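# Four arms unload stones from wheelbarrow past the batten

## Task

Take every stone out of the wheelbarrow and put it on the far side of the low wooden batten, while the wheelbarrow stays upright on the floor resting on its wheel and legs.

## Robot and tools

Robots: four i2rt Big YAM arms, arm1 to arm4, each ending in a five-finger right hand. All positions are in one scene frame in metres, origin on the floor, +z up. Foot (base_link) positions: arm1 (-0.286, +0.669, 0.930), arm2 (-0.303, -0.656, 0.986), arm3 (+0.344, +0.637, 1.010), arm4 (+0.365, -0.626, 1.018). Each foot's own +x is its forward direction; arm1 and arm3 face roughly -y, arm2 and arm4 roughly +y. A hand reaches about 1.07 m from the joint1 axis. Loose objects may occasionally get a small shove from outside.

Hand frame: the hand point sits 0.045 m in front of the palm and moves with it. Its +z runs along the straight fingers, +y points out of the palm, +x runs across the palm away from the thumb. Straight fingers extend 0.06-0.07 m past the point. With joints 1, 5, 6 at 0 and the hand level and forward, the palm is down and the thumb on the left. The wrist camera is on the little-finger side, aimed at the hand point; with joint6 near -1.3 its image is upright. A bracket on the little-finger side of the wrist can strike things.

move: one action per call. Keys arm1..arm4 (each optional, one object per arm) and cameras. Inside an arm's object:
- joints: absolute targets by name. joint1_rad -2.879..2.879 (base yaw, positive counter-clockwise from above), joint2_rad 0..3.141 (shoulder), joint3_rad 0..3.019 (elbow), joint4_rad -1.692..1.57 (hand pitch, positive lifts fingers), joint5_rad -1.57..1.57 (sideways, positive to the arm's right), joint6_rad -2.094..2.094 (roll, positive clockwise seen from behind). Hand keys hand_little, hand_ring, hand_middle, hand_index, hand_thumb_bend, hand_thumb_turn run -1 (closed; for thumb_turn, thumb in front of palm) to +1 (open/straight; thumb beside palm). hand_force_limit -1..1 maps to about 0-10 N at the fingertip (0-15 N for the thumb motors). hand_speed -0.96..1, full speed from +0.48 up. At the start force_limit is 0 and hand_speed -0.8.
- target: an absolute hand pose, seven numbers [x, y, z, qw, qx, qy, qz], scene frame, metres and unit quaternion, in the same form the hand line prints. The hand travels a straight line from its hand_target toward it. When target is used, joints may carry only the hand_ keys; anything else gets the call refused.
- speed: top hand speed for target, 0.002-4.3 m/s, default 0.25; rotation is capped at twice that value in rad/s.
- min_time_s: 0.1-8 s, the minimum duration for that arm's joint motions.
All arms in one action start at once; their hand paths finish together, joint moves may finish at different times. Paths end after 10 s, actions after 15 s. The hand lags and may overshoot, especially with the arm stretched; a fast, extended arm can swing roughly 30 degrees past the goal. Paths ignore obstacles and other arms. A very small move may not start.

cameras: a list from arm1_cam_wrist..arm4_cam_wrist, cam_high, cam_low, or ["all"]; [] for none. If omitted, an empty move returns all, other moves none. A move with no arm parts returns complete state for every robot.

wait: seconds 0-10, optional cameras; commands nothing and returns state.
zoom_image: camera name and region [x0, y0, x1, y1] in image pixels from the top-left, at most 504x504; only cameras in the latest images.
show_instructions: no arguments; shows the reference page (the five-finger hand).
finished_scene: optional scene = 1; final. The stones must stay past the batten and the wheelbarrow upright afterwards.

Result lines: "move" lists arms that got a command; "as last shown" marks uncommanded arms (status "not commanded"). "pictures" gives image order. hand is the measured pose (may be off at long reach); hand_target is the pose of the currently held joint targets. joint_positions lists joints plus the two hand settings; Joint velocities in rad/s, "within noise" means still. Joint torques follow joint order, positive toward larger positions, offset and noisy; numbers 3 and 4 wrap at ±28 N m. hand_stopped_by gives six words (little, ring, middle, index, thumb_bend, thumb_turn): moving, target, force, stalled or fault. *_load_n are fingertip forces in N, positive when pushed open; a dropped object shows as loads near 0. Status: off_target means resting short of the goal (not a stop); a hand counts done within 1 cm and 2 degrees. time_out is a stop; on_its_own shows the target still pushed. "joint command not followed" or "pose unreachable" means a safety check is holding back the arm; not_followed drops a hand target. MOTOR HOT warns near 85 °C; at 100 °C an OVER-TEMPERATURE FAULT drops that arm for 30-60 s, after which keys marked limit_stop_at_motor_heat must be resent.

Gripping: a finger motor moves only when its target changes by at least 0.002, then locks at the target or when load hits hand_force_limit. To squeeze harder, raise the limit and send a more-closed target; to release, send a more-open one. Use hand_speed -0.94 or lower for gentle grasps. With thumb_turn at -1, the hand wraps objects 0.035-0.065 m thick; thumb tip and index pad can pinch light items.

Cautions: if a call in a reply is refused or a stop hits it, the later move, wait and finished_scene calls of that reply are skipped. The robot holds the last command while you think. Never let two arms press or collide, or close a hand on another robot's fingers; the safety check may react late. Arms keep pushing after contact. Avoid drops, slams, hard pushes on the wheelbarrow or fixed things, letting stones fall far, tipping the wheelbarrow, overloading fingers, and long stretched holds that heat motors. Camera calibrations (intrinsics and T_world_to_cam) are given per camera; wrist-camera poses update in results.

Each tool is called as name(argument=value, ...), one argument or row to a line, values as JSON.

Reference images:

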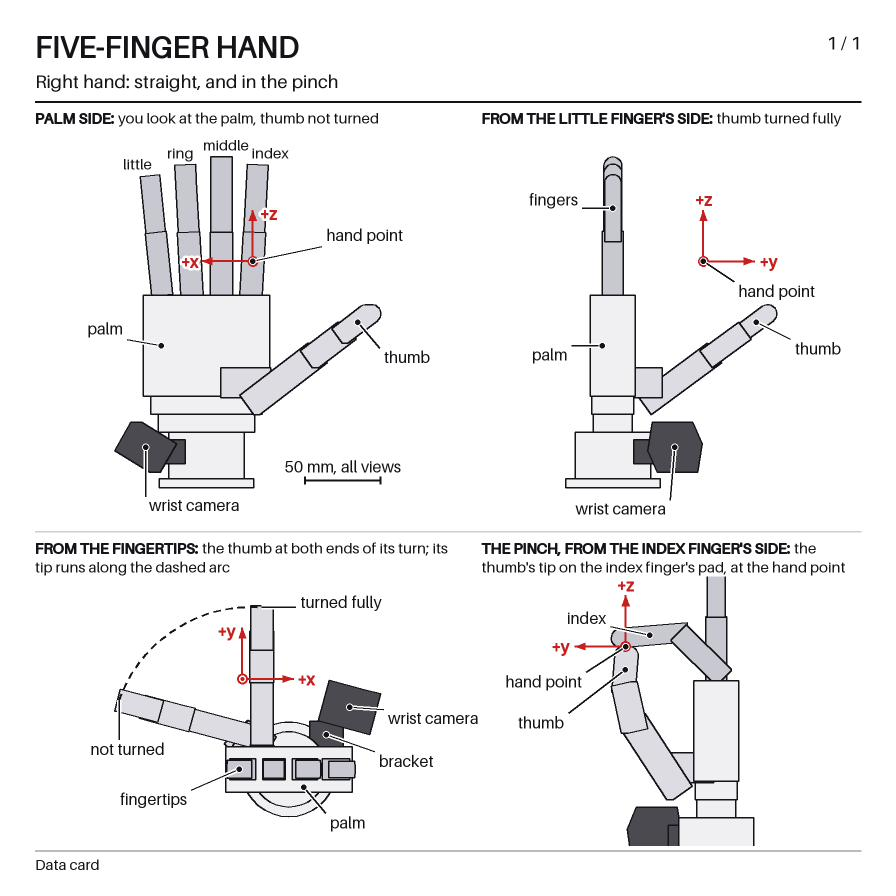

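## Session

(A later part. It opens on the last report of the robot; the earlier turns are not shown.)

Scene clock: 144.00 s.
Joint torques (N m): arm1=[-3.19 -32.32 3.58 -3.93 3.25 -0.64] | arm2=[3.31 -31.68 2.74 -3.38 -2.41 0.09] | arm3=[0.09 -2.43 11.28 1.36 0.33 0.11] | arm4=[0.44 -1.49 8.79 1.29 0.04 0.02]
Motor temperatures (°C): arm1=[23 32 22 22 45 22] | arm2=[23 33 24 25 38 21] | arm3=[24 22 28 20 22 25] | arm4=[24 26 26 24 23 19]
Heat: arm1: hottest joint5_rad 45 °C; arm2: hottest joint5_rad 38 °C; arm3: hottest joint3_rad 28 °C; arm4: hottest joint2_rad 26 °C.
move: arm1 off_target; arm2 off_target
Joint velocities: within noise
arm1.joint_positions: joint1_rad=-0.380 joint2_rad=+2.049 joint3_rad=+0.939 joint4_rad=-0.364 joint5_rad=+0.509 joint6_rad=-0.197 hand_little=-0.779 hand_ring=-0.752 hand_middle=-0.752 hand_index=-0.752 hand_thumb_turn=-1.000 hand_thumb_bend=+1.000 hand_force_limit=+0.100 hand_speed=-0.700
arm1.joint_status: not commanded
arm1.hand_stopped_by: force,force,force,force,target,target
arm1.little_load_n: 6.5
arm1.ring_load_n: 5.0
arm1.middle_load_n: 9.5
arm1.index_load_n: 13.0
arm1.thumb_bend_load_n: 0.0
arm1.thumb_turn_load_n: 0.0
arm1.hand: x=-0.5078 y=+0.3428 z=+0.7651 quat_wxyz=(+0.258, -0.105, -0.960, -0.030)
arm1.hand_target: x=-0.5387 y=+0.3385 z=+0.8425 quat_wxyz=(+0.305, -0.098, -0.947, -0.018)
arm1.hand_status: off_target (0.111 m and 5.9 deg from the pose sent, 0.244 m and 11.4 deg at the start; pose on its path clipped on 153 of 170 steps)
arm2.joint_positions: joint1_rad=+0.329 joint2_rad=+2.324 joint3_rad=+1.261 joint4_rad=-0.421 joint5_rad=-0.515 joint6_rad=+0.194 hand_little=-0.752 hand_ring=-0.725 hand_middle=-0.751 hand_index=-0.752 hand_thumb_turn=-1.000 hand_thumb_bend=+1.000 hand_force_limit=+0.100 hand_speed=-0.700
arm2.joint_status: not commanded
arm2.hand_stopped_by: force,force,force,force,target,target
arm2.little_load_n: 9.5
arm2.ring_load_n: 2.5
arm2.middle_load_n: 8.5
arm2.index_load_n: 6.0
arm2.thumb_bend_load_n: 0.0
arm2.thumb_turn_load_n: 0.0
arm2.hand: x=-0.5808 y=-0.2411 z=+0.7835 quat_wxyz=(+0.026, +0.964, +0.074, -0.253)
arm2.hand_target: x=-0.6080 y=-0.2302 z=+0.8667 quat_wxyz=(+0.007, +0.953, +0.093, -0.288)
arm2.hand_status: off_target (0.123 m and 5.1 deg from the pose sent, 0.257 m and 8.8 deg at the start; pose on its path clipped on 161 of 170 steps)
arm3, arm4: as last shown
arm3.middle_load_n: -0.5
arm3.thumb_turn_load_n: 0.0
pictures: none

move(
  arm1={"target": [-0.475, 0.331, 0.985, -0.3735, 0.0949, 0.9221, 0.0135], "speed": 0.035},
  arm2={"target": [-0.540, -0.230, 1.01, -0.0039, 0.9315, 0.0938, -0.3516], "speed": 0.036},
)

Scene clock: 149.80 s.
Joint torques (N m): arm1=[-1.79 -28.63 7.99 -5.2 4.03 -0.63] | arm2=[2.67 -30.1 5.27 -3.85 -3.15 0.11] | arm3=[0.26 -2.14 11.29 1.33 0.35 0.11] | arm4=[0.38 -1.61 8.69 1.14 0.04 0]
Motor temperatures (°C): arm1=[23 32 23 22 49 22] | arm2=[23 33 24 25 39 21] | arm3=[24 22 28 20 22 25] | arm4=[24 26 26 24 23 19]
Heat: arm1: hottest joint5_rad 49 °C; arm2: hottest joint5_rad 39 °C; arm3: hottest joint3_rad 28 °C; arm4: hottest joint2_rad 26 °C.
move: arm1 off_target; arm2 off_target
Joint velocities: within noise
arm1.joint_positions: joint1_rad=-0.180 joint2_rad=+1.797 joint3_rad=+0.914 joint4_rad=-0.712 joint5_rad=+0.656 joint6_rad=+0.053 hand_little=-0.779 hand_ring=-0.752 hand_middle=-0.752 hand_index=-0.752 hand_thumb_turn=-1.000 hand_thumb_bend=+1.000 hand_force_limit=+0.100 hand_speed=-0.700
arm1.joint_status: not commanded
arm1.hand_stopped_by: force,force,force,force,target,target
arm1.little_load_n: 11.0
arm1.ring_load_n: 7.0
arm1.middle_load_n: 8.0
arm1.index_load_n: 7.5
arm1.thumb_bend_load_n: 0.0
arm1.thumb_turn_load_n: 0.0
arm1.hand: x=-0.4441 y=+0.3420 z=+0.8713 quat_wxyz=(+0.324, -0.111, -0.939, -0.035)
arm1.hand_target: x=-0.4683 y=+0.3348 z=+0.9514 quat_wxyz=(+0.374, -0.098, -0.922, -0.014)
arm1.hand_status: off_target (0.118 m and 6.8 deg from the pose sent, 0.223 m and 14.2 deg at the start; pose on its path clipped on 136 of 168 steps)
arm2.joint_positions: joint1_rad=+0.169 joint2_rad=+2.090 joint3_rad=+1.172 joint4_rad=-0.650 joint5_rad=-0.646 joint6_rad=-0.002 hand_little=-0.752 hand_ring=-0.725 hand_middle=-0.751 hand_index=-0.752 hand_thumb_turn=-1.000 hand_thumb_bend=+1.000 hand_force_limit=+0.100 hand_speed=-0.700
arm2.joint_status: not commanded
arm2.hand_stopped_by: force,force,force,force,target,target
arm2.little_load_n: 5.0
arm2.ring_load_n: 1.0
arm2.middle_load_n: 8.0
arm2.index_load_n: 7.0
arm2.thumb_bend_load_n: 0.0
arm2.thumb_turn_load_n: 0.0
arm2.hand: x=-0.5145 y=-0.2439 z=+0.8954 quat_wxyz=(+0.025, +0.946, +0.080, -0.313)
arm2.hand_target: x=-0.5355 y=-0.2348 z=+0.9802 quat_wxyz=(-0.003, +0.931, +0.095, -0.352)
arm2.hand_status: off_target (0.118 m and 6.0 deg from the pose sent, 0.230 m and 12.6 deg at the start; pose on its path clipped on 153 of 168 steps)
arm3, arm4: as last shown
arm3.middle_load_n: 0.0
arm4.little_load_n: -0.5
arm4.ring_load_n: -0.5
pictures: none

move(
  arm3={"target": [-0.175, 0.392, 0.842, 0.339, 0.015, -0.888, 0.312], "speed": 0.2},
  arm4={"target": [-0.230, -0.307, 0.860, -0.302, 0.896, -0.044, -0.322], "speed": 0.2},
  cameras=["arm3_cam_wrist", "arm4_cam_wrist", "cam_high"],
)

Scene clock: 153.67 s.
Joint torques (N m): arm1=[-1.85 -28.57 8.03 -5.19 4.01 -0.63] | arm2=[2.67 -29.8 5.31 -3.79 -3.18 0.11] | arm3=[-1.14 -13.39 6.24 1.95 -0.28 -0.2] | arm4=[1.49 -16.15 6.49 1.16 0.27 0.21]
Motor temperatures (°C): arm1=[23 32 23 22 51 22] | arm2=[23 34 24 25 40 21] | arm3=[24 22 28 21 22 25] | arm4=[24 26 26 24 23 19]
Heat: arm1: hottest joint5_rad 51 °C; arm2: hottest joint5_rad 40 °C; arm3: hottest joint3_rad 28 °C; arm4: hottest joint2_rad 26 °C.
move: arm3 off_target; arm4 done
Joint velocities: within noise
arm1, arm2: as last shown
arm1.joint_positions: joint1_rad=-0.180 joint2_rad=+1.795 joint3_rad=+0.914 joint4_rad=-0.713 joint5_rad=+0.657 joint6_rad=+0.053 hand_little=-0.779 hand_ring=-0.752 hand_middle=-0.752 hand_index=-0.752 hand_thumb_turn=-1.000 hand_thumb_bend=+1.000 hand_force_limit=+0.100 hand_speed=-0.700
arm1.little_load_n: 11.5
arm1.hand: x=-0.4442 y=+0.3420 z=+0.8721 quat_wxyz=(+0.324, -0.111, -0.939, -0.035)
arm2.joint_positions: joint1_rad=+0.169 joint2_rad=+2.088 joint3_rad=+1.172 joint4_rad=-0.651 joint5_rad=-0.646 joint6_rad=-0.002 hand_little=-0.752 hand_ring=-0.725 hand_middle=-0.751 hand_index=-0.752 hand_thumb_turn=-1.000 hand_thumb_bend=+1.000 hand_force_limit=+0.100 hand_speed=-0.700
arm2.ring_load_n: 0.5
arm2.middle_load_n: 7.5
arm2.thumb_turn_load_n: -0.5
arm2.hand: x=-0.5145 y=-0.2439 z=+0.8961 quat_wxyz=(+0.025, +0.946, +0.080, -0.313)
arm2.hand_target: x=-0.5354 y=-0.2348 z=+0.9801 quat_wxyz=(-0.003, +0.931, +0.095, -0.352)
arm3.joint_positions: joint1_rad=-1.194 joint2_rad=+2.136 joint3_rad=+0.836 joint4_rad=+0.647 joint5_rad=-0.278 joint6_rad=-1.043 hand_little=+1.000 hand_ring=+1.000 hand_middle=+1.000 hand_index=+1.000 hand_thumb_turn=-1.000 hand_thumb_bend=+1.000 hand_force_limit=+0.000 hand_speed=+0.300
arm3.joint_status: not commanded
arm3.hand_stopped_by: target,target,target,target,target,target
arm3.little_load_n: 0.0
arm3.ring_load_n: 0.0
arm3.middle_load_n: 0.0
arm3.index_load_n: 0.0
arm3.thumb_bend_load_n: 0.0
arm3.thumb_turn_load_n: 0.0
arm3.hand: x=-0.1643 y=+0.3909 z=+0.8456 quat_wxyz=(+0.333, +0.010, -0.889, +0.314)
arm3.hand_target: x=-0.1746 y=+0.3921 z=+0.8423 quat_wxyz=(+0.339, +0.015, -0.888, +0.312)
arm3.hand_status: off_target (0.011 m and 0.9 deg from the pose sent, 0.359 m and 5.7 deg at the start)
arm4.joint_positions: joint1_rad=+1.088 joint2_rad=+2.255 joint3_rad=+1.056 joint4_rad=+0.528 joint5_rad=+0.214 joint6_rad=+1.023 hand_little=+1.000 hand_ring=+1.000 hand_middle=+1.000 hand_index=+1.000 hand_thumb_turn=-1.000 hand_thumb_bend=+1.000 hand_force_limit=+0.000 hand_speed=+0.300
arm4.joint_status: not commanded
arm4.hand_stopped_by: target,target,target,target,target,target
arm4.little_load_n: 0.0
arm4.ring_load_n: 0.0
arm4.middle_load_n: 0.0
arm4.index_load_n: 0.0
arm4.thumb_bend_load_n: 0.0
arm4.thumb_turn_load_n: 0.0
arm4.hand: x=-0.2219 y=-0.3074 z=+0.8662 quat_wxyz=(-0.305, +0.896, -0.040, -0.321)
arm4.hand_target: x=-0.2297 y=-0.3073 z=+0.8602 quat_wxyz=(-0.302, +0.896, -0.044, -0.322)
arm4.hand_status: done (0.010 m and 0.5 deg from the pose sent, 0.407 m and 6.9 deg at the start)
arm3_cam_wrist: T_world_to_cam=[[-0.41027, 0.82007, -0.39894, -0.04767], [0.90127, 0.29783, -0.31465, 0.29773], [-0.13922, -0.48865, -0.8613, 1.01057]] pos_world=[-0.1472, 0.44424, 0.94507]
arm4_cam_wrist: T_world_to_cam=[[-0.02339, -0.70216, -0.71163, 0.39772], [-0.34571, -0.66223, 0.66478, -0.86572], [-0.93805, 0.26157, -0.22726, 0.18251]] pos_world=[-0.11878, -0.34178, 0.90002]

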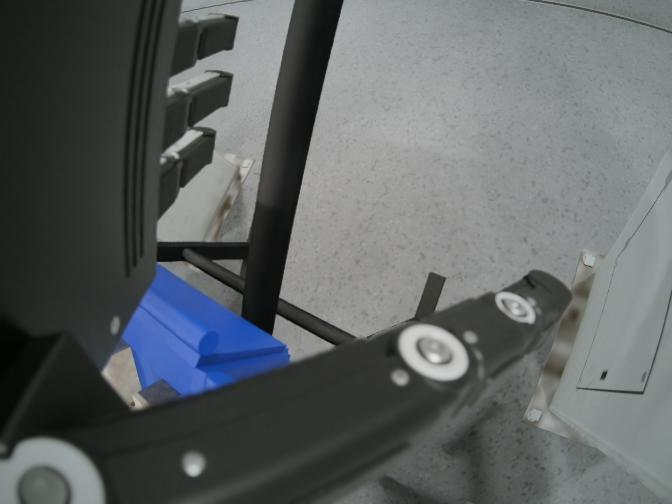

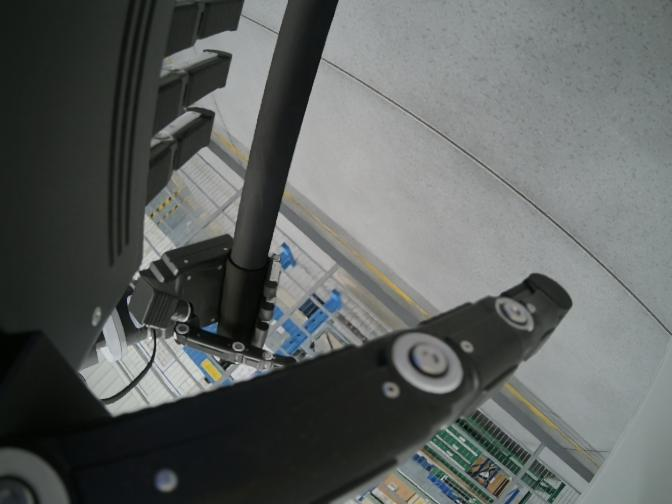

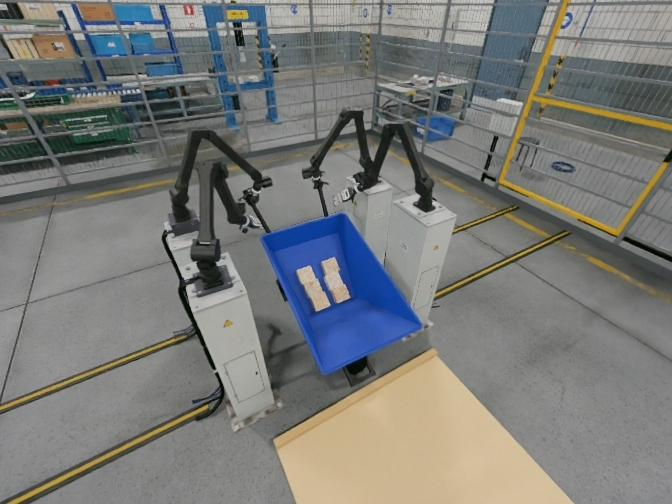

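move(
  arm3={"target": [-0.2476, 0.310, 0.777, 0.339, 0.015, -0.888, 0.312], "speed": 0.12},
  arm4={"target": [-0.298, -0.222, 0.788, -0.302, 0.896, -0.044, -0.322], "speed": 0.12},
  cameras=["arm3_cam_wrist", "arm4_cam_wrist"],
)

Scene clock: 156.10 s.
Joint torques (N m): arm1=[-1.9 -28.57 8.03 -5.19 4 -0.64] | arm2=[2.67 -29.8 5.3 -3.81 -3.18 0.11] | arm3=[0.38 -16.26 7.64 1.31 0.1 0.11] | arm4=[0.38 -19.49 7.6 1.2 0.06 0.01]
Motor temperatures (°C): arm1=[23 32 23 22 53 22] | arm2=[23 34 24 25 41 21] | arm3=[24 22 28 21 22 25] | arm4=[24 26 26 24 23 19]
Heat: arm1: hottest joint5_rad 53 °C; arm2: hottest joint5_rad 41 °C; arm3: hottest joint3_rad 28 °C; arm4: hottest joint2_rad 26 °C.
move: arm3 off_target; arm4 off_target
Joint velocities: within noise
arm1, arm2: as last shown
arm2.little_load_n: 5.5
arm2.thumb_turn_load_n: 0.0
arm3.joint_positions: joint1_rad=-1.130 joint2_rad=+2.391 joint3_rad=+1.196 joint4_rad=+0.575 joint5_rad=-0.218 joint6_rad=-1.025 hand_little=+1.000 hand_ring=+1.000 hand_middle=+1.000 hand_index=+1.000 hand_thumb_turn=-1.000 hand_thumb_bend=+1.000 hand_force_limit=+0.000 hand_speed=+0.300
arm3.joint_status: not commanded
arm3.hand_stopped_by: target,target,target,target,target,target
arm3.little_load_n: 0.0
arm3.ring_load_n: 0.0
arm3.middle_load_n: 0.0
arm3.index_load_n: 0.0
arm3.thumb_bend_load_n: 0.0
arm3.thumb_turn_load_n: 0.0
arm3.hand: x=-0.2481 y=+0.3180 z=+0.7891 quat_wxyz=(+0.348, +0.019, -0.884, +0.311)
arm3.hand_target: x=-0.2471 y=+0.3103 z=+0.7774 quat_wxyz=(+0.339, +0.015, -0.887, +0.312)
arm3.hand_status: off_target (0.015 m and 1.2 deg from the pose sent, 0.135 m and 0.9 deg at the start)
arm4.joint_positions: joint1_rad=+1.040 joint2_rad=+2.535 joint3_rad=+1.470 joint4_rad=+0.404 joint5_rad=+0.170 joint6_rad=+1.009 hand_little=+1.000 hand_ring=+1.000 hand_middle=+1.000 hand_index=+1.000 hand_thumb_turn=-1.000 hand_thumb_bend=+1.000 hand_force_limit=+0.000 hand_speed=+0.300
arm4.joint_status: not commanded
arm4.hand_stopped_by: target,target,target,target,target,target
arm4.little_load_n: 0.0
arm4.ring_load_n: 0.0
arm4.middle_load_n: 0.0
arm4.index_load_n: 0.0
arm4.thumb_bend_load_n: 0.0
arm4.thumb_turn_load_n: 0.0
arm4.hand: x=-0.2979 y=-0.2298 z=+0.7996 quat_wxyz=(-0.301, +0.895, -0.047, -0.327)
arm4.hand_target: x=-0.2973 y=-0.2225 z=+0.7882 quat_wxyz=(-0.302, +0.896, -0.044, -0.322)
arm4.hand_status: off_target (0.014 m and 0.7 deg from the pose sent, 0.139 m and 0.5 deg at the start)
arm3_cam_wrist: T_world_to_cam=[[-0.42814, 0.82054, -0.3787, -0.06534], [0.88817, 0.30468, -0.34398, 0.39496], [-0.16687, -0.48363, -0.85922, 0.90453]] pos_world=[-0.22783, 0.37074, 0.88831]
arm4_cam_wrist: T_world_to_cam=[[-0.03765, -0.70965, -0.70355, 0.39062], [-0.33908, -0.65321, 0.67701, -0.80209], [-0.94, 0.26405, -0.21603, 0.06681]] pos_world=[-0.19446, -0.26437, 0.83228]

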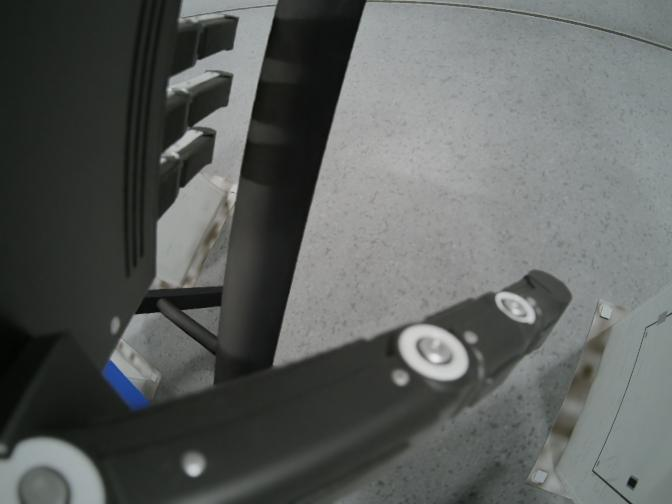

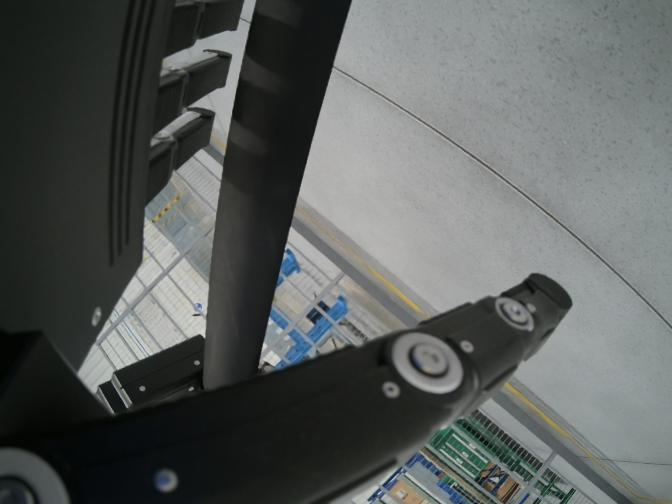

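move(
  arm3={"target": [-0.272, 0.287, 0.753, 0.339, 0.015, -0.888, 0.312], "speed": 0.08},
  arm4={"target": [-0.323, -0.188, 0.761, -0.302, 0.896, -0.044, -0.322], "speed": 0.08},
  cameras=["arm3_cam_wrist", "arm4_cam_wrist"],
)

Scene clock: 157.90 s.
Joint torques (N m): arm1=[-1.85 -28.57 8.03 -5.2 4 -0.63] | arm2=[2.67 -29.8 5.3 -3.81 -3.18 0.11] | arm3=[0.38 -17.38 8.06 1.33 0.1 0.09] | arm4=[0.67 -20.19 8.35 1.1 0.06 0.03]
Motor temperatures (°C): arm1=[23 32 23 22 54 22] | arm2=[23 35 24 25 42 21] | arm3=[24 22 28 21 22 25] | arm4=[24 27 26 24 23 19]
Heat: arm1: hottest joint5_rad 54 °C; arm2: hottest joint5_rad 42 °C; arm3: hottest joint3_rad 28 °C; arm4: hottest joint2_rad 27 °C.
move: arm3 off_target; arm4 off_target
Joint velocities: within noise
arm1, arm2: as last shown
arm3.joint_positions: joint1_rad=-1.117 joint2_rad=+2.480 joint3_rad=+1.330 joint4_rad=+0.533 joint5_rad=-0.207 joint6_rad=-1.016 hand_little=+1.000 hand_ring=+1.000 hand_middle=+1.000 hand_index=+1.000 hand_thumb_turn=-1.000 hand_thumb_bend=+1.000 hand_force_limit=+0.000 hand_speed=+0.300
arm3.joint_status: not commanded
arm3.hand_stopped_by: target,target,target,target,target,target
arm3.little_load_n: 0.0
arm3.ring_load_n: 0.0
arm3.middle_load_n: 0.0
arm3.index_load_n: 0.0
arm3.thumb_bend_load_n: 0.0
arm3.thumb_turn_load_n: 0.0
arm3.hand: x=-0.2743 y=+0.2958 z=+0.7665 quat_wxyz=(+0.348, +0.019, -0.884, +0.311)
arm3.hand_target: x=-0.2715 y=+0.2874 z=+0.7535 quat_wxyz=(+0.339, +0.015, -0.887, +0.312)
arm3.hand_status: off_target (0.016 m and 1.2 deg from the pose sent, 0.053 m and 1.2 deg at the start)
arm4.joint_positions: joint1_rad=+1.017 joint2_rad=+2.649 joint3_rad=+1.659 joint4_rad=+0.331 joint5_rad=+0.153 joint6_rad=+0.996 hand_little=+1.000 hand_ring=+1.000 hand_middle=+1.000 hand_index=+1.000 hand_thumb_turn=-1.000 hand_thumb_bend=+1.000 hand_force_limit=+0.000 hand_speed=+0.300
arm4.joint_status: not commanded
arm4.hand_stopped_by: target,target,target,target,target,target
arm4.little_load_n: 0.0
arm4.ring_load_n: 0.0
arm4.middle_load_n: 0.0
arm4.index_load_n: 0.0
arm4.thumb_bend_load_n: 0.0
arm4.thumb_turn_load_n: 0.0
arm4.hand: x=-0.3232 y=-0.1946 z=+0.7737 quat_wxyz=(-0.301, +0.895, -0.047, -0.327)
arm4.hand_target: x=-0.3223 y=-0.1884 z=+0.7614 quat_wxyz=(-0.302, +0.896, -0.044, -0.322)
arm4.hand_status: off_target (0.014 m and 0.7 deg from the pose sent, 0.062 m and 0.7 deg at the start)
arm3_cam_wrist: T_world_to_cam=[[-0.42737, 0.82075, -0.37911, -0.06647], [0.88828, 0.30315, -0.34505, 0.41846], [-0.16828, -0.48422, -0.85861, 0.86933]] pos_world=[-0.25383, 0.34864, 0.86561]
arm4_cam_wrist: T_world_to_cam=[[-0.03865, -0.70946, -0.70368, 0.39628], [-0.33994, -0.65287, 0.67691, -0.77027], [-0.93965, 0.26537, -0.21594, 0.02838]] pos_world=[-0.21986, -0.22928, 0.80638]

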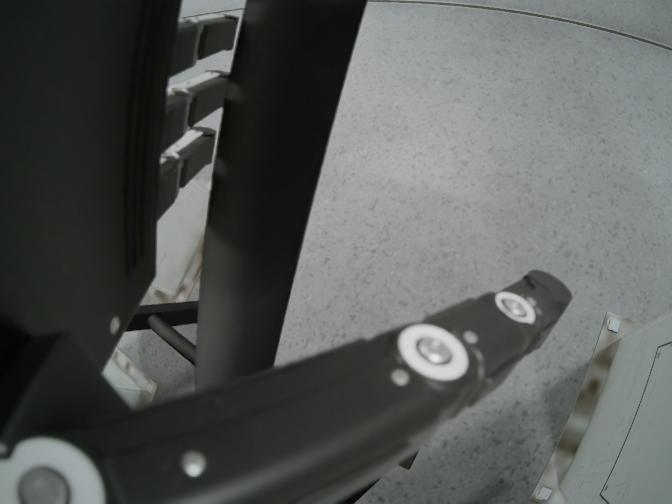

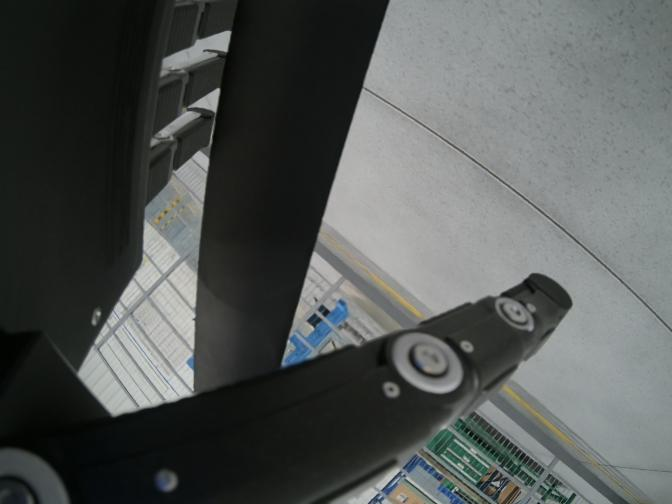

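move(
  arm3={"joints": {"hand_little": -0.8, "hand_ring": -0.8, "hand_middle": -0.8, "hand_index": -0.8, "hand_force_limit": 0.1, "hand_speed": -0.75}},
  arm4={"joints": {"hand_little": -0.8, "hand_ring": -0.8, "hand_middle": -0.8, "hand_index": -0.8, "hand_force_limit": 0.1, "hand_speed": -0.75}},
  cameras=["arm3_cam_wrist", "arm4_cam_wrist", "cam_high", "cam_low"],
)

Scene clock: 161.00 s.
Joint torques (N m): arm1=[-2.78 -27.52 8.09 -4.31 3.95 -0.77] | arm2=[3.96 -28.22 5.38 -2.58 -3.06 0.3] | arm3=[-0.62 -17.96 5.75 1.33 0.23 0.04] | arm4=[0.97 -22.07 6.05 1.17 -0.02 0.04]
Motor temperatures (°C): arm1=[23 32 23 22 55 22] | arm2=[23 35 24 25 42 21] | arm3=[24 22 28 20 22 25] | arm4=[24 27 27 24 23 19]
Heat: arm1: hottest joint5_rad 55 °C; arm2: hottest joint5_rad 42 °C; arm3: hottest joint3_rad 28 °C; arm4: hottest joint2_rad 27 °C.
move: arm3 off_target; arm4 off_target
Joint velocities: within noise
arm1, arm2: as last shown
arm1.joint_positions: joint1_rad=-0.170 joint2_rad=+1.784 joint3_rad=+0.914 joint4_rad=-0.733 joint5_rad=+0.658 joint6_rad=+0.066 hand_little=-0.779 hand_ring=-0.752 hand_middle=-0.752 hand_index=-0.752 hand_thumb_turn=-1.000 hand_thumb_bend=+1.000 hand_force_limit=+0.100 hand_speed=-0.700
arm1.little_load_n: 11.0
arm1.ring_load_n: 6.5
arm1.middle_load_n: 8.5
arm1.index_load_n: 8.0
arm1.hand: x=-0.4401 y=+0.3426 z=+0.8765 quat_wxyz=(+0.325, -0.111, -0.938, -0.035)
arm1.hand_target: x=-0.4684 y=+0.3348 z=+0.9514 quat_wxyz=(+0.374, -0.098, -0.922, -0.014)
arm2.joint_positions: joint1_rad=+0.152 joint2_rad=+2.071 joint3_rad=+1.172 joint4_rad=-0.680 joint5_rad=-0.649 joint6_rad=-0.023 hand_little=-0.752 hand_ring=-0.725 hand_middle=-0.751 hand_index=-0.752 hand_thumb_turn=-1.000 hand_thumb_bend=+1.000 hand_force_limit=+0.100 hand_speed=-0.700
arm2.little_load_n: 5.0
arm2.middle_load_n: 6.5
arm2.index_load_n: 5.5
arm2.hand: x=-0.5065 y=-0.2431 z=+0.9048 quat_wxyz=(+0.024, +0.946, +0.080, -0.315)
arm2.hand_target: x=-0.5355 y=-0.2348 z=+0.9802 quat_wxyz=(-0.003, +0.931, +0.095, -0.352)
arm3.joint_positions: joint1_rad=-1.100 joint2_rad=+2.490 joint3_rad=+1.358 joint4_rad=+0.533 joint5_rad=-0.209 joint6_rad=-1.011 hand_little=+0.010 hand_ring=-0.013 hand_middle=-0.059 hand_index=-0.104 hand_thumb_turn=-1.000 hand_thumb_bend=+1.000 hand_force_limit=+0.100 hand_speed=-0.750
arm3.joint_status: hand_little off_target (ended at +0.010, target -0.800); hand_ring off_target (ended at -0.013, target -0.800); hand_middle off_target (ended at -0.059, target -0.800); hand_index off_target (ended at -0.104, target -0.800); the others done
arm3.hand_stopped_by: force,force,force,force,target,target
arm3.little_load_n: 0.0
arm3.ring_load_n: 0.0
arm3.middle_load_n: 0.0
arm3.index_load_n: 4.5
arm3.thumb_bend_load_n: 0.0
arm3.thumb_turn_load_n: 0.5
arm3.hand: x=-0.2782 y=+0.2796 z=+0.7691 quat_wxyz=(+0.351, +0.025, -0.880, +0.319)
arm3.hand_target: x=-0.2713 y=+0.2873 z=+0.7533 quat_wxyz=(+0.339, +0.015, -0.888, +0.312)
arm3.hand_status: not commanded
arm4.joint_positions: joint1_rad=+1.010 joint2_rad=+2.669 joint3_rad=+1.689 joint4_rad=+0.330 joint5_rad=+0.154 joint6_rad=+0.995 hand_little=-0.543 hand_ring=-0.497 hand_middle=-0.451 hand_index=-0.266 hand_thumb_turn=-1.000 hand_thumb_bend=+1.000 hand_force_limit=+0.100 hand_speed=-0.750
arm4.joint_status: hand_little off_target (ended at -0.543, target -0.800); hand_ring off_target (ended at -0.497, target -0.800); hand_middle off_target (ended at -0.451, target -0.800); hand_index off_target (ended at -0.266, target -0.800); the others done
arm4.hand_stopped_by: force,force,force,force,target,target
arm4.little_load_n: 6.0
arm4.ring_load_n: 3.0
arm4.middle_load_n: 0.0
arm4.index_load_n: 0.0
arm4.thumb_bend_load_n: 0.0
arm4.thumb_turn_load_n: 0.0
arm4.hand: x=-0.3258 y=-0.1852 z=+0.7708 quat_wxyz=(-0.305, +0.892, -0.051, -0.329)
arm4.hand_target: x=-0.3225 y=-0.1885 z=+0.7616 quat_wxyz=(-0.302, +0.896, -0.044, -0.322)
arm4.hand_status: not commanded
arm3_cam_wrist: T_world_to_cam=[[-0.44454, 0.80922, -0.38412, -0.05143], [0.87927, 0.31231, -0.35964, 0.43391], [-0.17106, -0.49762, -0.85036, 0.8597]] pos_world=[-0.25732, 0.3339, 0.86735]
arm4_cam_wrist: T_world_to_cam=[[-0.04967, -0.70442, -0.70804, 0.40153], [-0.34045, -0.65452, 0.67505, -0.76206], [-0.93895, 0.27458, -0.20731, 0.01806]] pos_world=[-0.22254, -0.2209, 0.80248]

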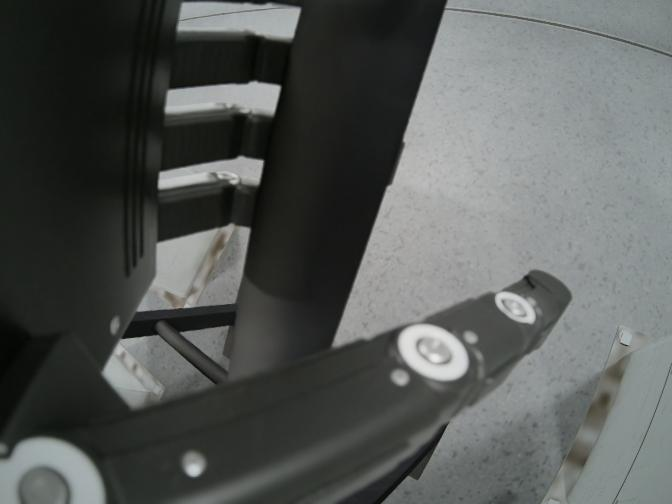

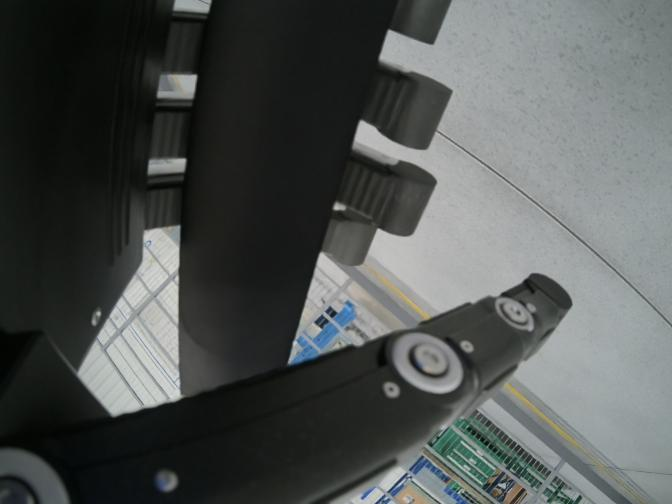

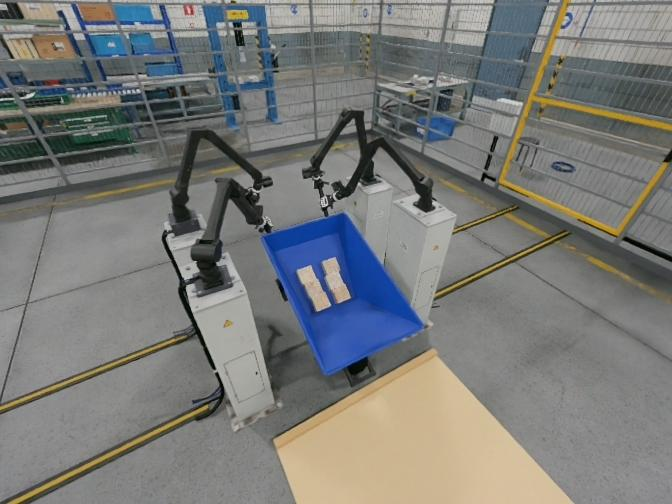

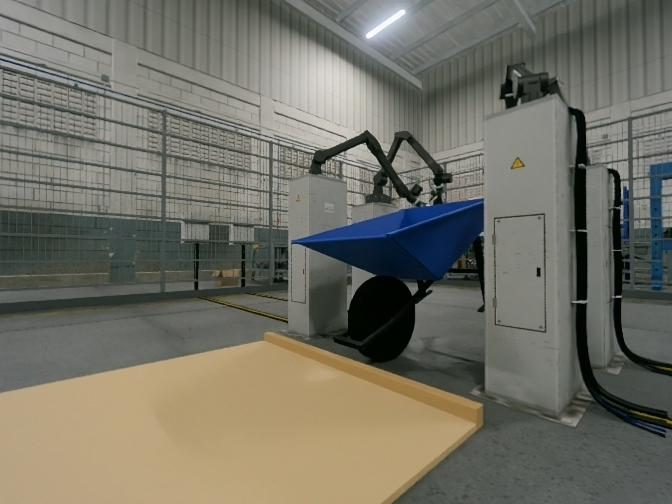

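move(
  arm3={"target": [-0.283, 0.291, 0.735, 0.339, 0.015, -0.888, 0.312], "speed": 0.08},
  arm4={"target": [-0.329, -0.184, 0.752, -0.302, 0.896, -0.044, -0.322], "speed": 0.08},
)

move(
  arm3={"joints": {"hand_little": -0.78, "hand_ring": -0.78, "hand_middle": -0.78, "hand_index": -0.78, "hand_force_limit": 0.4, "hand_speed": -0.75}},
  arm4={"joints": {"hand_little": -0.78, "hand_ring": -0.78, "hand_middle": -0.78, "hand_index": -0.78, "hand_force_limit": 0.4, "hand_speed": -0.75}},
  cameras=["arm3_cam_wrist", "arm4_cam_wrist"],
)

Scene clock: 162.37 s.
Joint torques (N m): arm1=[-2.84 -27.46 8.1 -4.31 3.82 -0.77] | arm2=[3.78 -28.22 5.39 -2.58 -3.05 0.28] | arm3=[-1.49 -17.49 7.99 1.26 -0.09 -0.02] | arm4=[0.85 -20.42 8.46 1.13 0.03 0.05]
Motor temperatures (°C): arm1=[23 32 23 22 56 22] | arm2=[23 34 24 25 43 21] | arm3=[24 23 27 20 22 25] | arm4=[24 27 27 24 23 19]
Heat: arm1: hottest joint5_rad 56 °C; arm2: hottest joint5_rad 43 °C; arm3: hottest joint3_rad 27 °C; arm4: hottest joint2_rad 27 °C.
move: arm3 off_target; arm4 off_target
Joint velocities: within noise
arm1, arm2: as last shown
arm1.joint_positions: joint1_rad=-0.170 joint2_rad=+1.784 joint3_rad=+0.914 joint4_rad=-0.733 joint5_rad=+0.662 joint6_rad=+0.066 hand_little=-0.779 hand_ring=-0.752 hand_middle=-0.752 hand_index=-0.752 hand_thumb_turn=-1.000 hand_thumb_bend=+1.000 hand_force_limit=+0.100 hand_speed=-0.700
arm1.little_load_n: 11.5
arm1.ring_load_n: 7.0
arm1.middle_load_n: 7.5
arm1.index_load_n: 7.5
arm1.hand: x=-0.4407 y=+0.3427 z=+0.8768 quat_wxyz=(+0.327, -0.111, -0.938, -0.036)
arm1.hand_target: x=-0.4683 y=+0.3348 z=+0.9514 quat_wxyz=(+0.374, -0.098, -0.922, -0.014)
arm2.joint_positions: joint1_rad=+0.154 joint2_rad=+2.071 joint3_rad=+1.172 joint4_rad=-0.680 joint5_rad=-0.650 joint6_rad=-0.021 hand_little=-0.752 hand_ring=-0.725 hand_middle=-0.751 hand_index=-0.752 hand_thumb_turn=-1.000 hand_thumb_bend=+1.000 hand_force_limit=+0.100 hand_speed=-0.700
arm2.little_load_n: 6.0
arm2.ring_load_n: 1.0
arm2.middle_load_n: 7.5
arm2.index_load_n: 6.0
arm2.hand: x=-0.5078 y=-0.2436 z=+0.9049 quat_wxyz=(+0.025, +0.945, +0.080, -0.315)
arm2.hand_target: x=-0.5355 y=-0.2348 z=+0.9803 quat_wxyz=(-0.003, +0.931, +0.095, -0.352)
arm3.joint_positions: joint1_rad=-1.106 joint2_rad=+2.532 joint3_rad=+1.381 joint4_rad=+0.533 joint5_rad=-0.215 joint6_rad=-1.011 hand_little=+0.010 hand_ring=-0.013 hand_middle=-0.059 hand_index=-0.104 hand_thumb_turn=-1.000 hand_thumb_bend=+1.000 hand_force_limit=+0.100 hand_speed=-0.750
arm3.joint_status: not commanded
arm3.hand_stopped_by: force,force,force,force,target,target
arm3.little_load_n: 0.0
arm3.ring_load_n: 0.0
arm3.middle_load_n: 0.0
arm3.index_load_n: 0.0
arm3.thumb_bend_load_n: 0.0
arm3.thumb_turn_load_n: 0.0
arm3.hand: x=-0.2765 y=+0.2841 z=+0.7478 quat_wxyz=(+0.343, +0.023, -0.884, +0.316)
arm3.hand_target: x=-0.2824 y=+0.2911 z=+0.7355 quat_wxyz=(+0.339, +0.015, -0.887, +0.312)
arm3.hand_status: off_target (0.016 m and 1.2 deg from the pose sent, 0.036 m and 2.2 deg at the start)
arm4.joint_positions: joint1_rad=+1.010 joint2_rad=+2.677 joint3_rad=+1.702 joint4_rad=+0.319 joint5_rad=+0.152 joint6_rad=+0.995 hand_little=-0.544 hand_ring=-0.497 hand_middle=-0.451 hand_index=-0.266 hand_thumb_turn=-1.000 hand_thumb_bend=+1.000 hand_force_limit=+0.100 hand_speed=-0.750
arm4.joint_status: not commanded
arm4.hand_stopped_by: force,force,force,force,target,target
arm4.little_load_n: 0.0
arm4.ring_load_n: 0.0
arm4.middle_load_n: 0.0
arm4.index_load_n: 0.0
arm4.thumb_bend_load_n: 0.0
arm4.thumb_turn_load_n: 0.0
arm4.hand: x=-0.3272 y=-0.1846 z=+0.7675 quat_wxyz=(-0.303, +0.894, -0.050, -0.327)
arm4.hand_target: x=-0.3283 y=-0.1846 z=+0.7525 quat_wxyz=(-0.302, +0.896, -0.044, -0.322)
arm4.hand_status: off_target (0.016 m and 1.0 deg from the pose sent, 0.019 m and 1.2 deg at the start)
pictures: none

Scene clock: 163.77 s.
Joint torques (N m): arm1=[-3.31 -26.87 8.14 -3.97 3.89 -0.83] | arm2=[3.9 -28.22 5.39 -2.59 -3.04 0.28] | arm3=[-1.44 -19.25 5.71 1.5 -0.01 -0.05] | arm4=[0.97 -21.89 7.05 1.22 0.01 0.25]
Motor temperatures (°C): arm1=[23 32 23 22 57 22] | arm2=[23 34 24 25 43 21] | arm3=[24 23 27 20 22 25] | arm4=[24 27 27 24 23 19]
Heat: arm1: hottest joint5_rad 57 °C; arm2: hottest joint5_rad 43 °C; arm3: hottest joint3_rad 27 °C; arm4: hottest joint2_rad 27 °C.
move: arm3 off_target; arm4 done
Joint velocities: within noise
arm1, arm2: as last shown
arm1.joint_positions: joint1_rad=-0.166 joint2_rad=+1.778 joint3_rad=+0.914 joint4_rad=-0.740 joint5_rad=+0.660 joint6_rad=+0.071 hand_little=-0.779 hand_ring=-0.752 hand_middle=-0.752 hand_index=-0.752 hand_thumb_turn=-1.000 hand_thumb_bend=+1.000 hand_force_limit=+0.100 hand_speed=-0.700
arm1.little_load_n: 10.0
arm1.ring_load_n: 6.0
arm1.middle_load_n: 7.0
arm1.index_load_n: 7.0
arm1.hand: x=-0.4386 y=+0.3423 z=+0.8791 quat_wxyz=(+0.326, -0.111, -0.938, -0.034)
arm1.hand_target: x=-0.4684 y=+0.3348 z=+0.9513 quat_wxyz=(+0.374, -0.098, -0.922, -0.014)
arm2.joint_positions: joint1_rad=+0.153 joint2_rad=+2.071 joint3_rad=+1.172 joint4_rad=-0.680 joint5_rad=-0.650 joint6_rad=-0.021 hand_little=-0.752 hand_ring=-0.725 hand_middle=-0.751 hand_index=-0.752 hand_thumb_turn=-1.000 hand_thumb_bend=+1.000 hand_force_limit=+0.100 hand_speed=-0.700
arm2.little_load_n: 5.5
arm2.ring_load_n: 0.5
arm2.middle_load_n: 7.0
arm2.hand: x=-0.5072 y=-0.2432 z=+0.9051 quat_wxyz=(+0.025, +0.945, +0.079, -0.315)
arm2.hand_target: x=-0.5355 y=-0.2348 z=+0.9802 quat_wxyz=(-0.003, +0.931, +0.095, -0.352)
arm3.joint_positions: joint1_rad=-1.106 joint2_rad=+2.551 joint3_rad=+1.407 joint4_rad=+0.528 joint5_rad=-0.216 joint6_rad=-1.011 hand_little=-0.677 hand_ring=-0.633 hand_middle=-0.610 hand_index=-0.584 hand_thumb_turn=-1.000 hand_thumb_bend=+1.000 hand_force_limit=+0.400 hand_speed=-0.750
arm3.joint_status: hand_little off_target (ended at -0.677, target -0.780); hand_ring off_target (ended at -0.633, target -0.780); hand_middle off_target (ended at -0.610, target -0.780); hand_index off_target (ended at -0.584, target -0.780); the others done
arm3.hand_stopped_by: force,force,force,force,target,target
arm3.little_load_n: 8.0
arm3.ring_load_n: 0.5
arm3.middle_load_n: 0.5
arm3.index_load_n: 0.0
arm3.thumb_bend_load_n: 0.0
arm3.thumb_turn_load_n: 0.0
arm3.hand: x=-0.2819 y=+0.2806 z=+0.7431 quat_wxyz=(+0.344, +0.023, -0.883, +0.318)
arm3.hand_target: x=-0.2823 y=+0.2912 z=+0.7354 quat_wxyz=(+0.339, +0.015, -0.887, +0.312)
arm3.hand_status: not commanded
arm4.joint_positions: joint1_rad=+1.010 joint2_rad=+2.695 joint3_rad=+1.719 joint4_rad=+0.317 joint5_rad=+0.154 joint6_rad=+0.969 hand_little=-0.780 hand_ring=-0.771 hand_middle=-0.771 hand_index=-0.778 hand_thumb_turn=-1.000 hand_thumb_bend=+1.000 hand_force_limit=+0.400 hand_speed=-0.750
arm4.joint_status: all done
arm4.hand_stopped_by: target,force,force,force,target,target
arm4.little_load_n: 0.0
arm4.ring_load_n: 1.0
arm4.middle_load_n: 2.0
arm4.index_load_n: 6.0
arm4.thumb_bend_load_n: 0.0
arm4.thumb_turn_load_n: 0.0
arm4.hand: x=-0.3273 y=-0.1840 z=+0.7592 quat_wxyz=(-0.307, +0.895, -0.039, -0.322)
arm4.hand_target: x=-0.3282 y=-0.1846 z=+0.7525 quat_wxyz=(-0.302, +0.896, -0.044, -0.322)
arm4.hand_status: not commanded
arm3_cam_wrist: T_world_to_cam=[[-0.4382, 0.81094, -0.38777, -0.06003], [0.88503, 0.31381, -0.34387, 0.41697], [-0.15717, -0.49387, -0.85521, 0.8439]] pos_world=[-0.2627, 0.33461, 0.84182]
arm4_cam_wrist: T_world_to_cam=[[-0.0233, -0.69816, -0.71556, 0.40948], [-0.34421, -0.66639, 0.66139, -0.74703], [-0.9386, 0.26172, -0.22479, 0.02505]] pos_world=[-0.22408, -0.21848, 0.79272]

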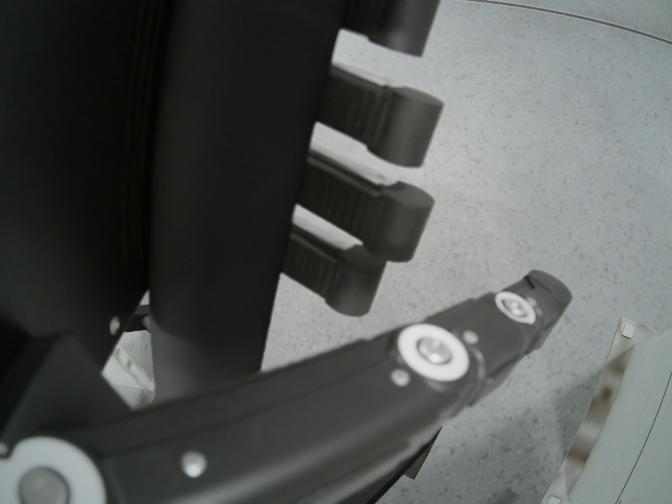

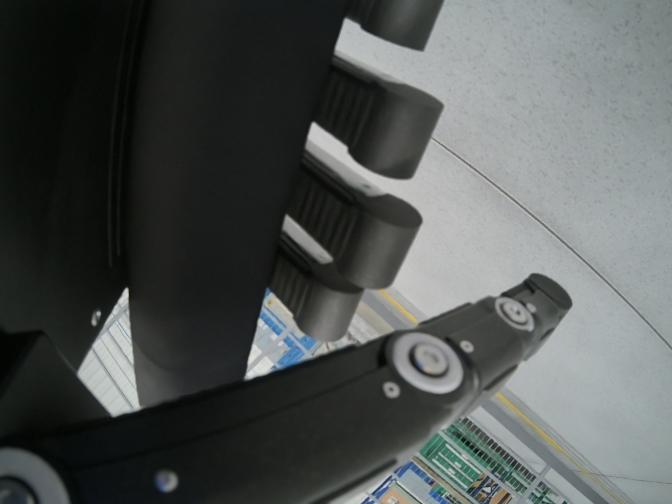

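move(
  arm3={"joints": {"hand_little": -0.8, "hand_ring": -0.8, "hand_middle": -0.8, "hand_index": -0.8, "hand_force_limit": 0.6, "hand_speed": -0.75}},
)

move(
  arm1={"target": [-0.395, 0.325, 1.06, -0.4254, 0.0942, 0.8995, 0.0114], "speed": 0.04},
  arm2={"target": [-0.455, -0.235, 1.085, -0.0124, 0.91, 0.0946, -0.4034], "speed": 0.04},
  arm3={"target": [-0.240, 0.282, 0.89, 0.411, 0.042, -0.858, 0.306], "speed": 0.045},
  arm4={"target": [-0.283, -0.187, 0.91, -0.3015, 0.865, -0.067, -0.395], "speed": 0.045},
  cameras=["cam_high", "cam_low"],
)

Scene clock: 165.03 s.
Joint torques (N m): arm1=[-3.43 -26.75 8.13 -3.85 3.89 -0.86] | arm2=[3.96 -28.22 5.39 -2.58 -3.04 0.28] | arm3=[-1.49 -19.43 5.44 1.46 -0.09 -0.05] | arm4=[0.91 -22.07 7.02 1.16 0.01 0.26]
Motor temperatures (°C): arm1=[23 32 23 22 57 22] | arm2=[23 34 24 25 43 21] | arm3=[24 23 27 20 22 25] | arm4=[24 27 27 24 23 19]
Heat: arm1: hottest joint5_rad 57 °C; arm2: hottest joint5_rad 43 °C; arm3: hottest joint3_rad 27 °C; arm4: hottest joint2_rad 27 °C.
move: arm3 off_target
Joint velocities: within noise
arm1, arm2, arm4: as last shown
arm1.joint_positions: joint1_rad=-0.164 joint2_rad=+1.777 joint3_rad=+0.914 joint4_rad=-0.743 joint5_rad=+0.660 joint6_rad=+0.074 hand_little=-0.779 hand_ring=-0.752 hand_middle=-0.752 hand_index=-0.752 hand_thumb_turn=-1.000 hand_thumb_bend=+1.000 hand_force_limit=+0.100 hand_speed=-0.700
arm1.ring_load_n: 5.5
arm1.hand: x=-0.4377 y=+0.3425 z=+0.8795 quat_wxyz=(+0.326, -0.111, -0.938, -0.034)
arm1.hand_target: x=-0.4682 y=+0.3348 z=+0.9513 quat_wxyz=(+0.374, -0.097, -0.922, -0.014)
arm2.ring_load_n: 1.0
arm2.middle_load_n: 7.5
arm2.hand: x=-0.5070 y=-0.2432 z=+0.9051 quat_wxyz=(+0.025, +0.945, +0.079, -0.315)
arm3.joint_positions: joint1_rad=-1.106 joint2_rad=+2.553 joint3_rad=+1.410 joint4_rad=+0.528 joint5_rad=-0.215 joint6_rad=-1.008 hand_little=-0.696 hand_ring=-0.698 hand_middle=-0.721 hand_index=-0.741 hand_thumb_turn=-1.000 hand_thumb_bend=+1.000 hand_force_limit=+0.600 hand_speed=-0.750
arm3.joint_status: hand_little off_target (ended at -0.696, target -0.800); hand_ring off_target (ended at -0.698, target -0.800); hand_middle off_target (ended at -0.721, target -0.800); hand_index off_target (ended at -0.741, target -0.800); the others done
arm3.hand_stopped_by: force,force,force,force,target,target
arm3.little_load_n: 1.5
arm3.ring_load_n: 2.5
arm3.middle_load_n: 5.5
arm3.index_load_n: 9.5
arm3.thumb_bend_load_n: 0.0
arm3.thumb_turn_load_n: 0.0
arm3.hand: x=-0.2825 y=+0.2805 z=+0.7428 quat_wxyz=(+0.344, +0.022, -0.883, +0.318)
arm3.hand_target: x=-0.2824 y=+0.2912 z=+0.7355 quat_wxyz=(+0.339, +0.015, -0.887, +0.312)
arm3.hand_status: not commanded
arm4.ring_load_n: 0.5
arm4.middle_load_n: 1.5
arm4.index_load_n: 5.5
arm4.thumb_turn_load_n: -0.5
arm4.hand_target: x=-0.3283 y=-0.1847 z=+0.7525 quat_wxyz=(-0.302, +0.896, -0.044, -0.322)
pictures: none

Scene clock: 169.37 s.
Joint torques (N m): arm1=[-3.72 -22.01 12.16 -4.33 3.06 -0.88] | arm2=[4.78 -24.47 9.62 -4.12 -3.4 0.32] | arm3=[-1.79 -24.88 3.14 3.06 0.67 -0.21] | arm4=[1.32 -27.58 4.49 2.36 -0.27 0.43]
Motor temperatures (°C): arm1=[23 32 24 22 59 22] | arm2=[23 34 25 24 45 21] | arm3=[24 23 27 21 22 25] | arm4=[24 28 26 24 23 19]
Heat: arm1: hottest joint5_rad 59 °C; arm2: hottest joint5_rad 45 °C; arm3: hottest joint3_rad 27 °C; arm4: hottest joint2_rad 28 °C.
move: arm1 off_target; arm2 off_target; arm3 off_target; arm4 off_target
Joint velocities: within noise
arm1.joint_positions: joint1_rad=+0.067 joint2_rad=+1.641 joint3_rad=+1.035 joint4_rad=-1.239 joint5_rad=+0.788 joint6_rad=+0.415 hand_little=-0.779 hand_ring=-0.752 hand_middle=-0.753 hand_index=-0.753 hand_thumb_turn=-1.000 hand_thumb_bend=+1.000 hand_force_limit=+0.100 hand_speed=-0.700
arm1.joint_status: not commanded
arm1.hand_stopped_by: force,force,force,force,target,target
arm1.little_load_n: 10.5
arm1.ring_load_n: 1.5
arm1.middle_load_n: 0.0
arm1.index_load_n: 0.0
arm1.thumb_bend_load_n: 0.0
arm1.thumb_turn_load_n: 0.0
arm1.hand: x=-0.3693 y=+0.3415 z=+0.9873 quat_wxyz=(+0.403, -0.111, -0.908, -0.036)
arm1.hand_target: x=-0.3928 y=+0.3293 z=+1.0531 quat_wxyz=(+0.428, -0.097, -0.899, -0.012)
arm1.hand_status: off_target (0.079 m and 4.4 deg from the pose sent, 0.186 m and 12.6 deg at the start)
arm2.joint_positions: joint1_rad=-0.053 joint2_rad=+1.909 joint3_rad=+1.190 joint4_rad=-1.019 joint5_rad=-0.755 joint6_rad=-0.298 hand_little=-0.752 hand_ring=-0.725 hand_middle=-0.751 hand_index=-0.752 hand_thumb_turn=-1.000 hand_thumb_bend=+1.000 hand_force_limit=+0.100 hand_speed=-0.700
arm2.joint_status: not commanded
arm2.hand_stopped_by: force,force,force,force,target,target
arm2.little_load_n: 2.5
arm2.ring_load_n: 0.0
arm2.middle_load_n: 5.5
arm2.index_load_n: 6.5
arm2.thumb_bend_load_n: 0.0
arm2.thumb_turn_load_n: 0.0
arm2.hand: x=-0.4218 y=-0.2495 z=+1.0049 quat_wxyz=(+0.012, +0.925, +0.081, -0.372)
arm2.hand_target: x=-0.4525 y=-0.2396 z=+1.0782 quat_wxyz=(-0.012, +0.910, +0.096, -0.404)
arm2.hand_status: off_target (0.088 m and 5.1 deg from the pose sent, 0.187 m and 11.9 deg at the start)
arm3.joint_positions: joint1_rad=-1.023 joint2_rad=+2.300 joint3_rad=+1.127 joint4_rad=+0.571 joint5_rad=-0.114 joint6_rad=-1.026 hand_little=-0.697 hand_ring=-0.698 hand_middle=-0.721 hand_index=-0.740 hand_thumb_turn=-1.000 hand_thumb_bend=+1.000 hand_force_limit=+0.600 hand_speed=-0.750
arm3.joint_status: not commanded
arm3.hand_stopped_by: force,force,force,force,target,target
arm3.little_load_n: 0.0
arm3.ring_load_n: 0.0
arm3.middle_load_n: 1.0
arm3.index_load_n: 14.0
arm3.thumb_bend_load_n: 0.0
arm3.thumb_turn_load_n: 0.0
arm3.hand: x=-0.2150 y=+0.2794 z=+0.8244 quat_wxyz=(+0.364, +0.044, -0.882, +0.295)
arm3.hand_target: x=-0.2403 y=+0.2815 z=+0.8859 quat_wxyz=(+0.411, +0.042, -0.858, +0.305)
arm3.hand_status: off_target (0.070 m and 6.2 deg from the pose sent, 0.153 m and 8.6 deg at the start)
arm4.joint_positions: joint1_rad=+0.947 joint2_rad=+2.443 joint3_rad=+1.384 joint4_rad=+0.430 joint5_rad=+0.060 joint6_rad=+0.990 hand_little=-0.779 hand_ring=-0.770 hand_middle=-0.771 hand_index=-0.778 hand_thumb_turn=-1.000 hand_thumb_bend=+1.000 hand_force_limit=+0.400 hand_speed=-0.750
arm4.joint_status: not commanded
arm4.hand_stopped_by: target,force,force,force,target,target
arm4.little_load_n: 5.0
arm4.ring_load_n: 3.0
arm4.middle_load_n: 1.0
arm4.index_load_n: 0.0
arm4.thumb_bend_load_n: 0.0
arm4.thumb_turn_load_n: -0.5
arm4.hand: x=-0.2615 y=-0.1949 z=+0.8415 quat_wxyz=(-0.288, +0.889, -0.056, -0.352)
arm4.hand_target: x=-0.2833 y=-0.1870 z=+0.9073 quat_wxyz=(-0.301, +0.865, -0.066, -0.395)
arm4.hand_status: off_target (0.072 m and 6.0 deg from the pose sent, 0.157 m and 9.6 deg at the start)

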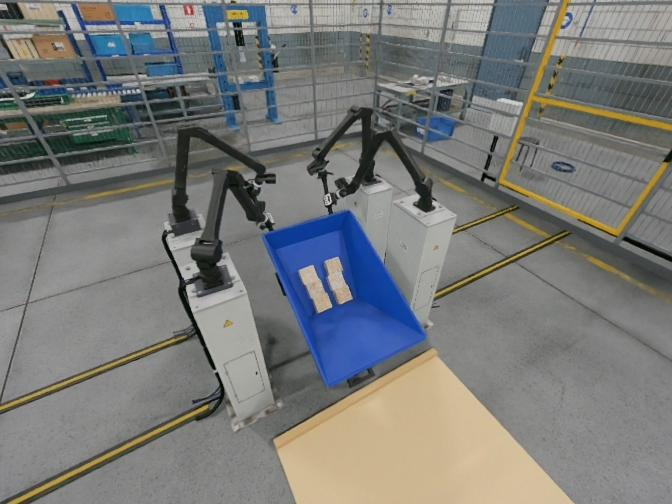

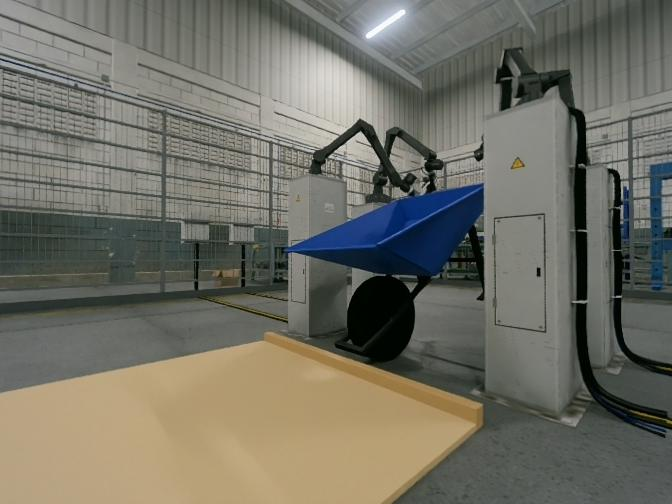

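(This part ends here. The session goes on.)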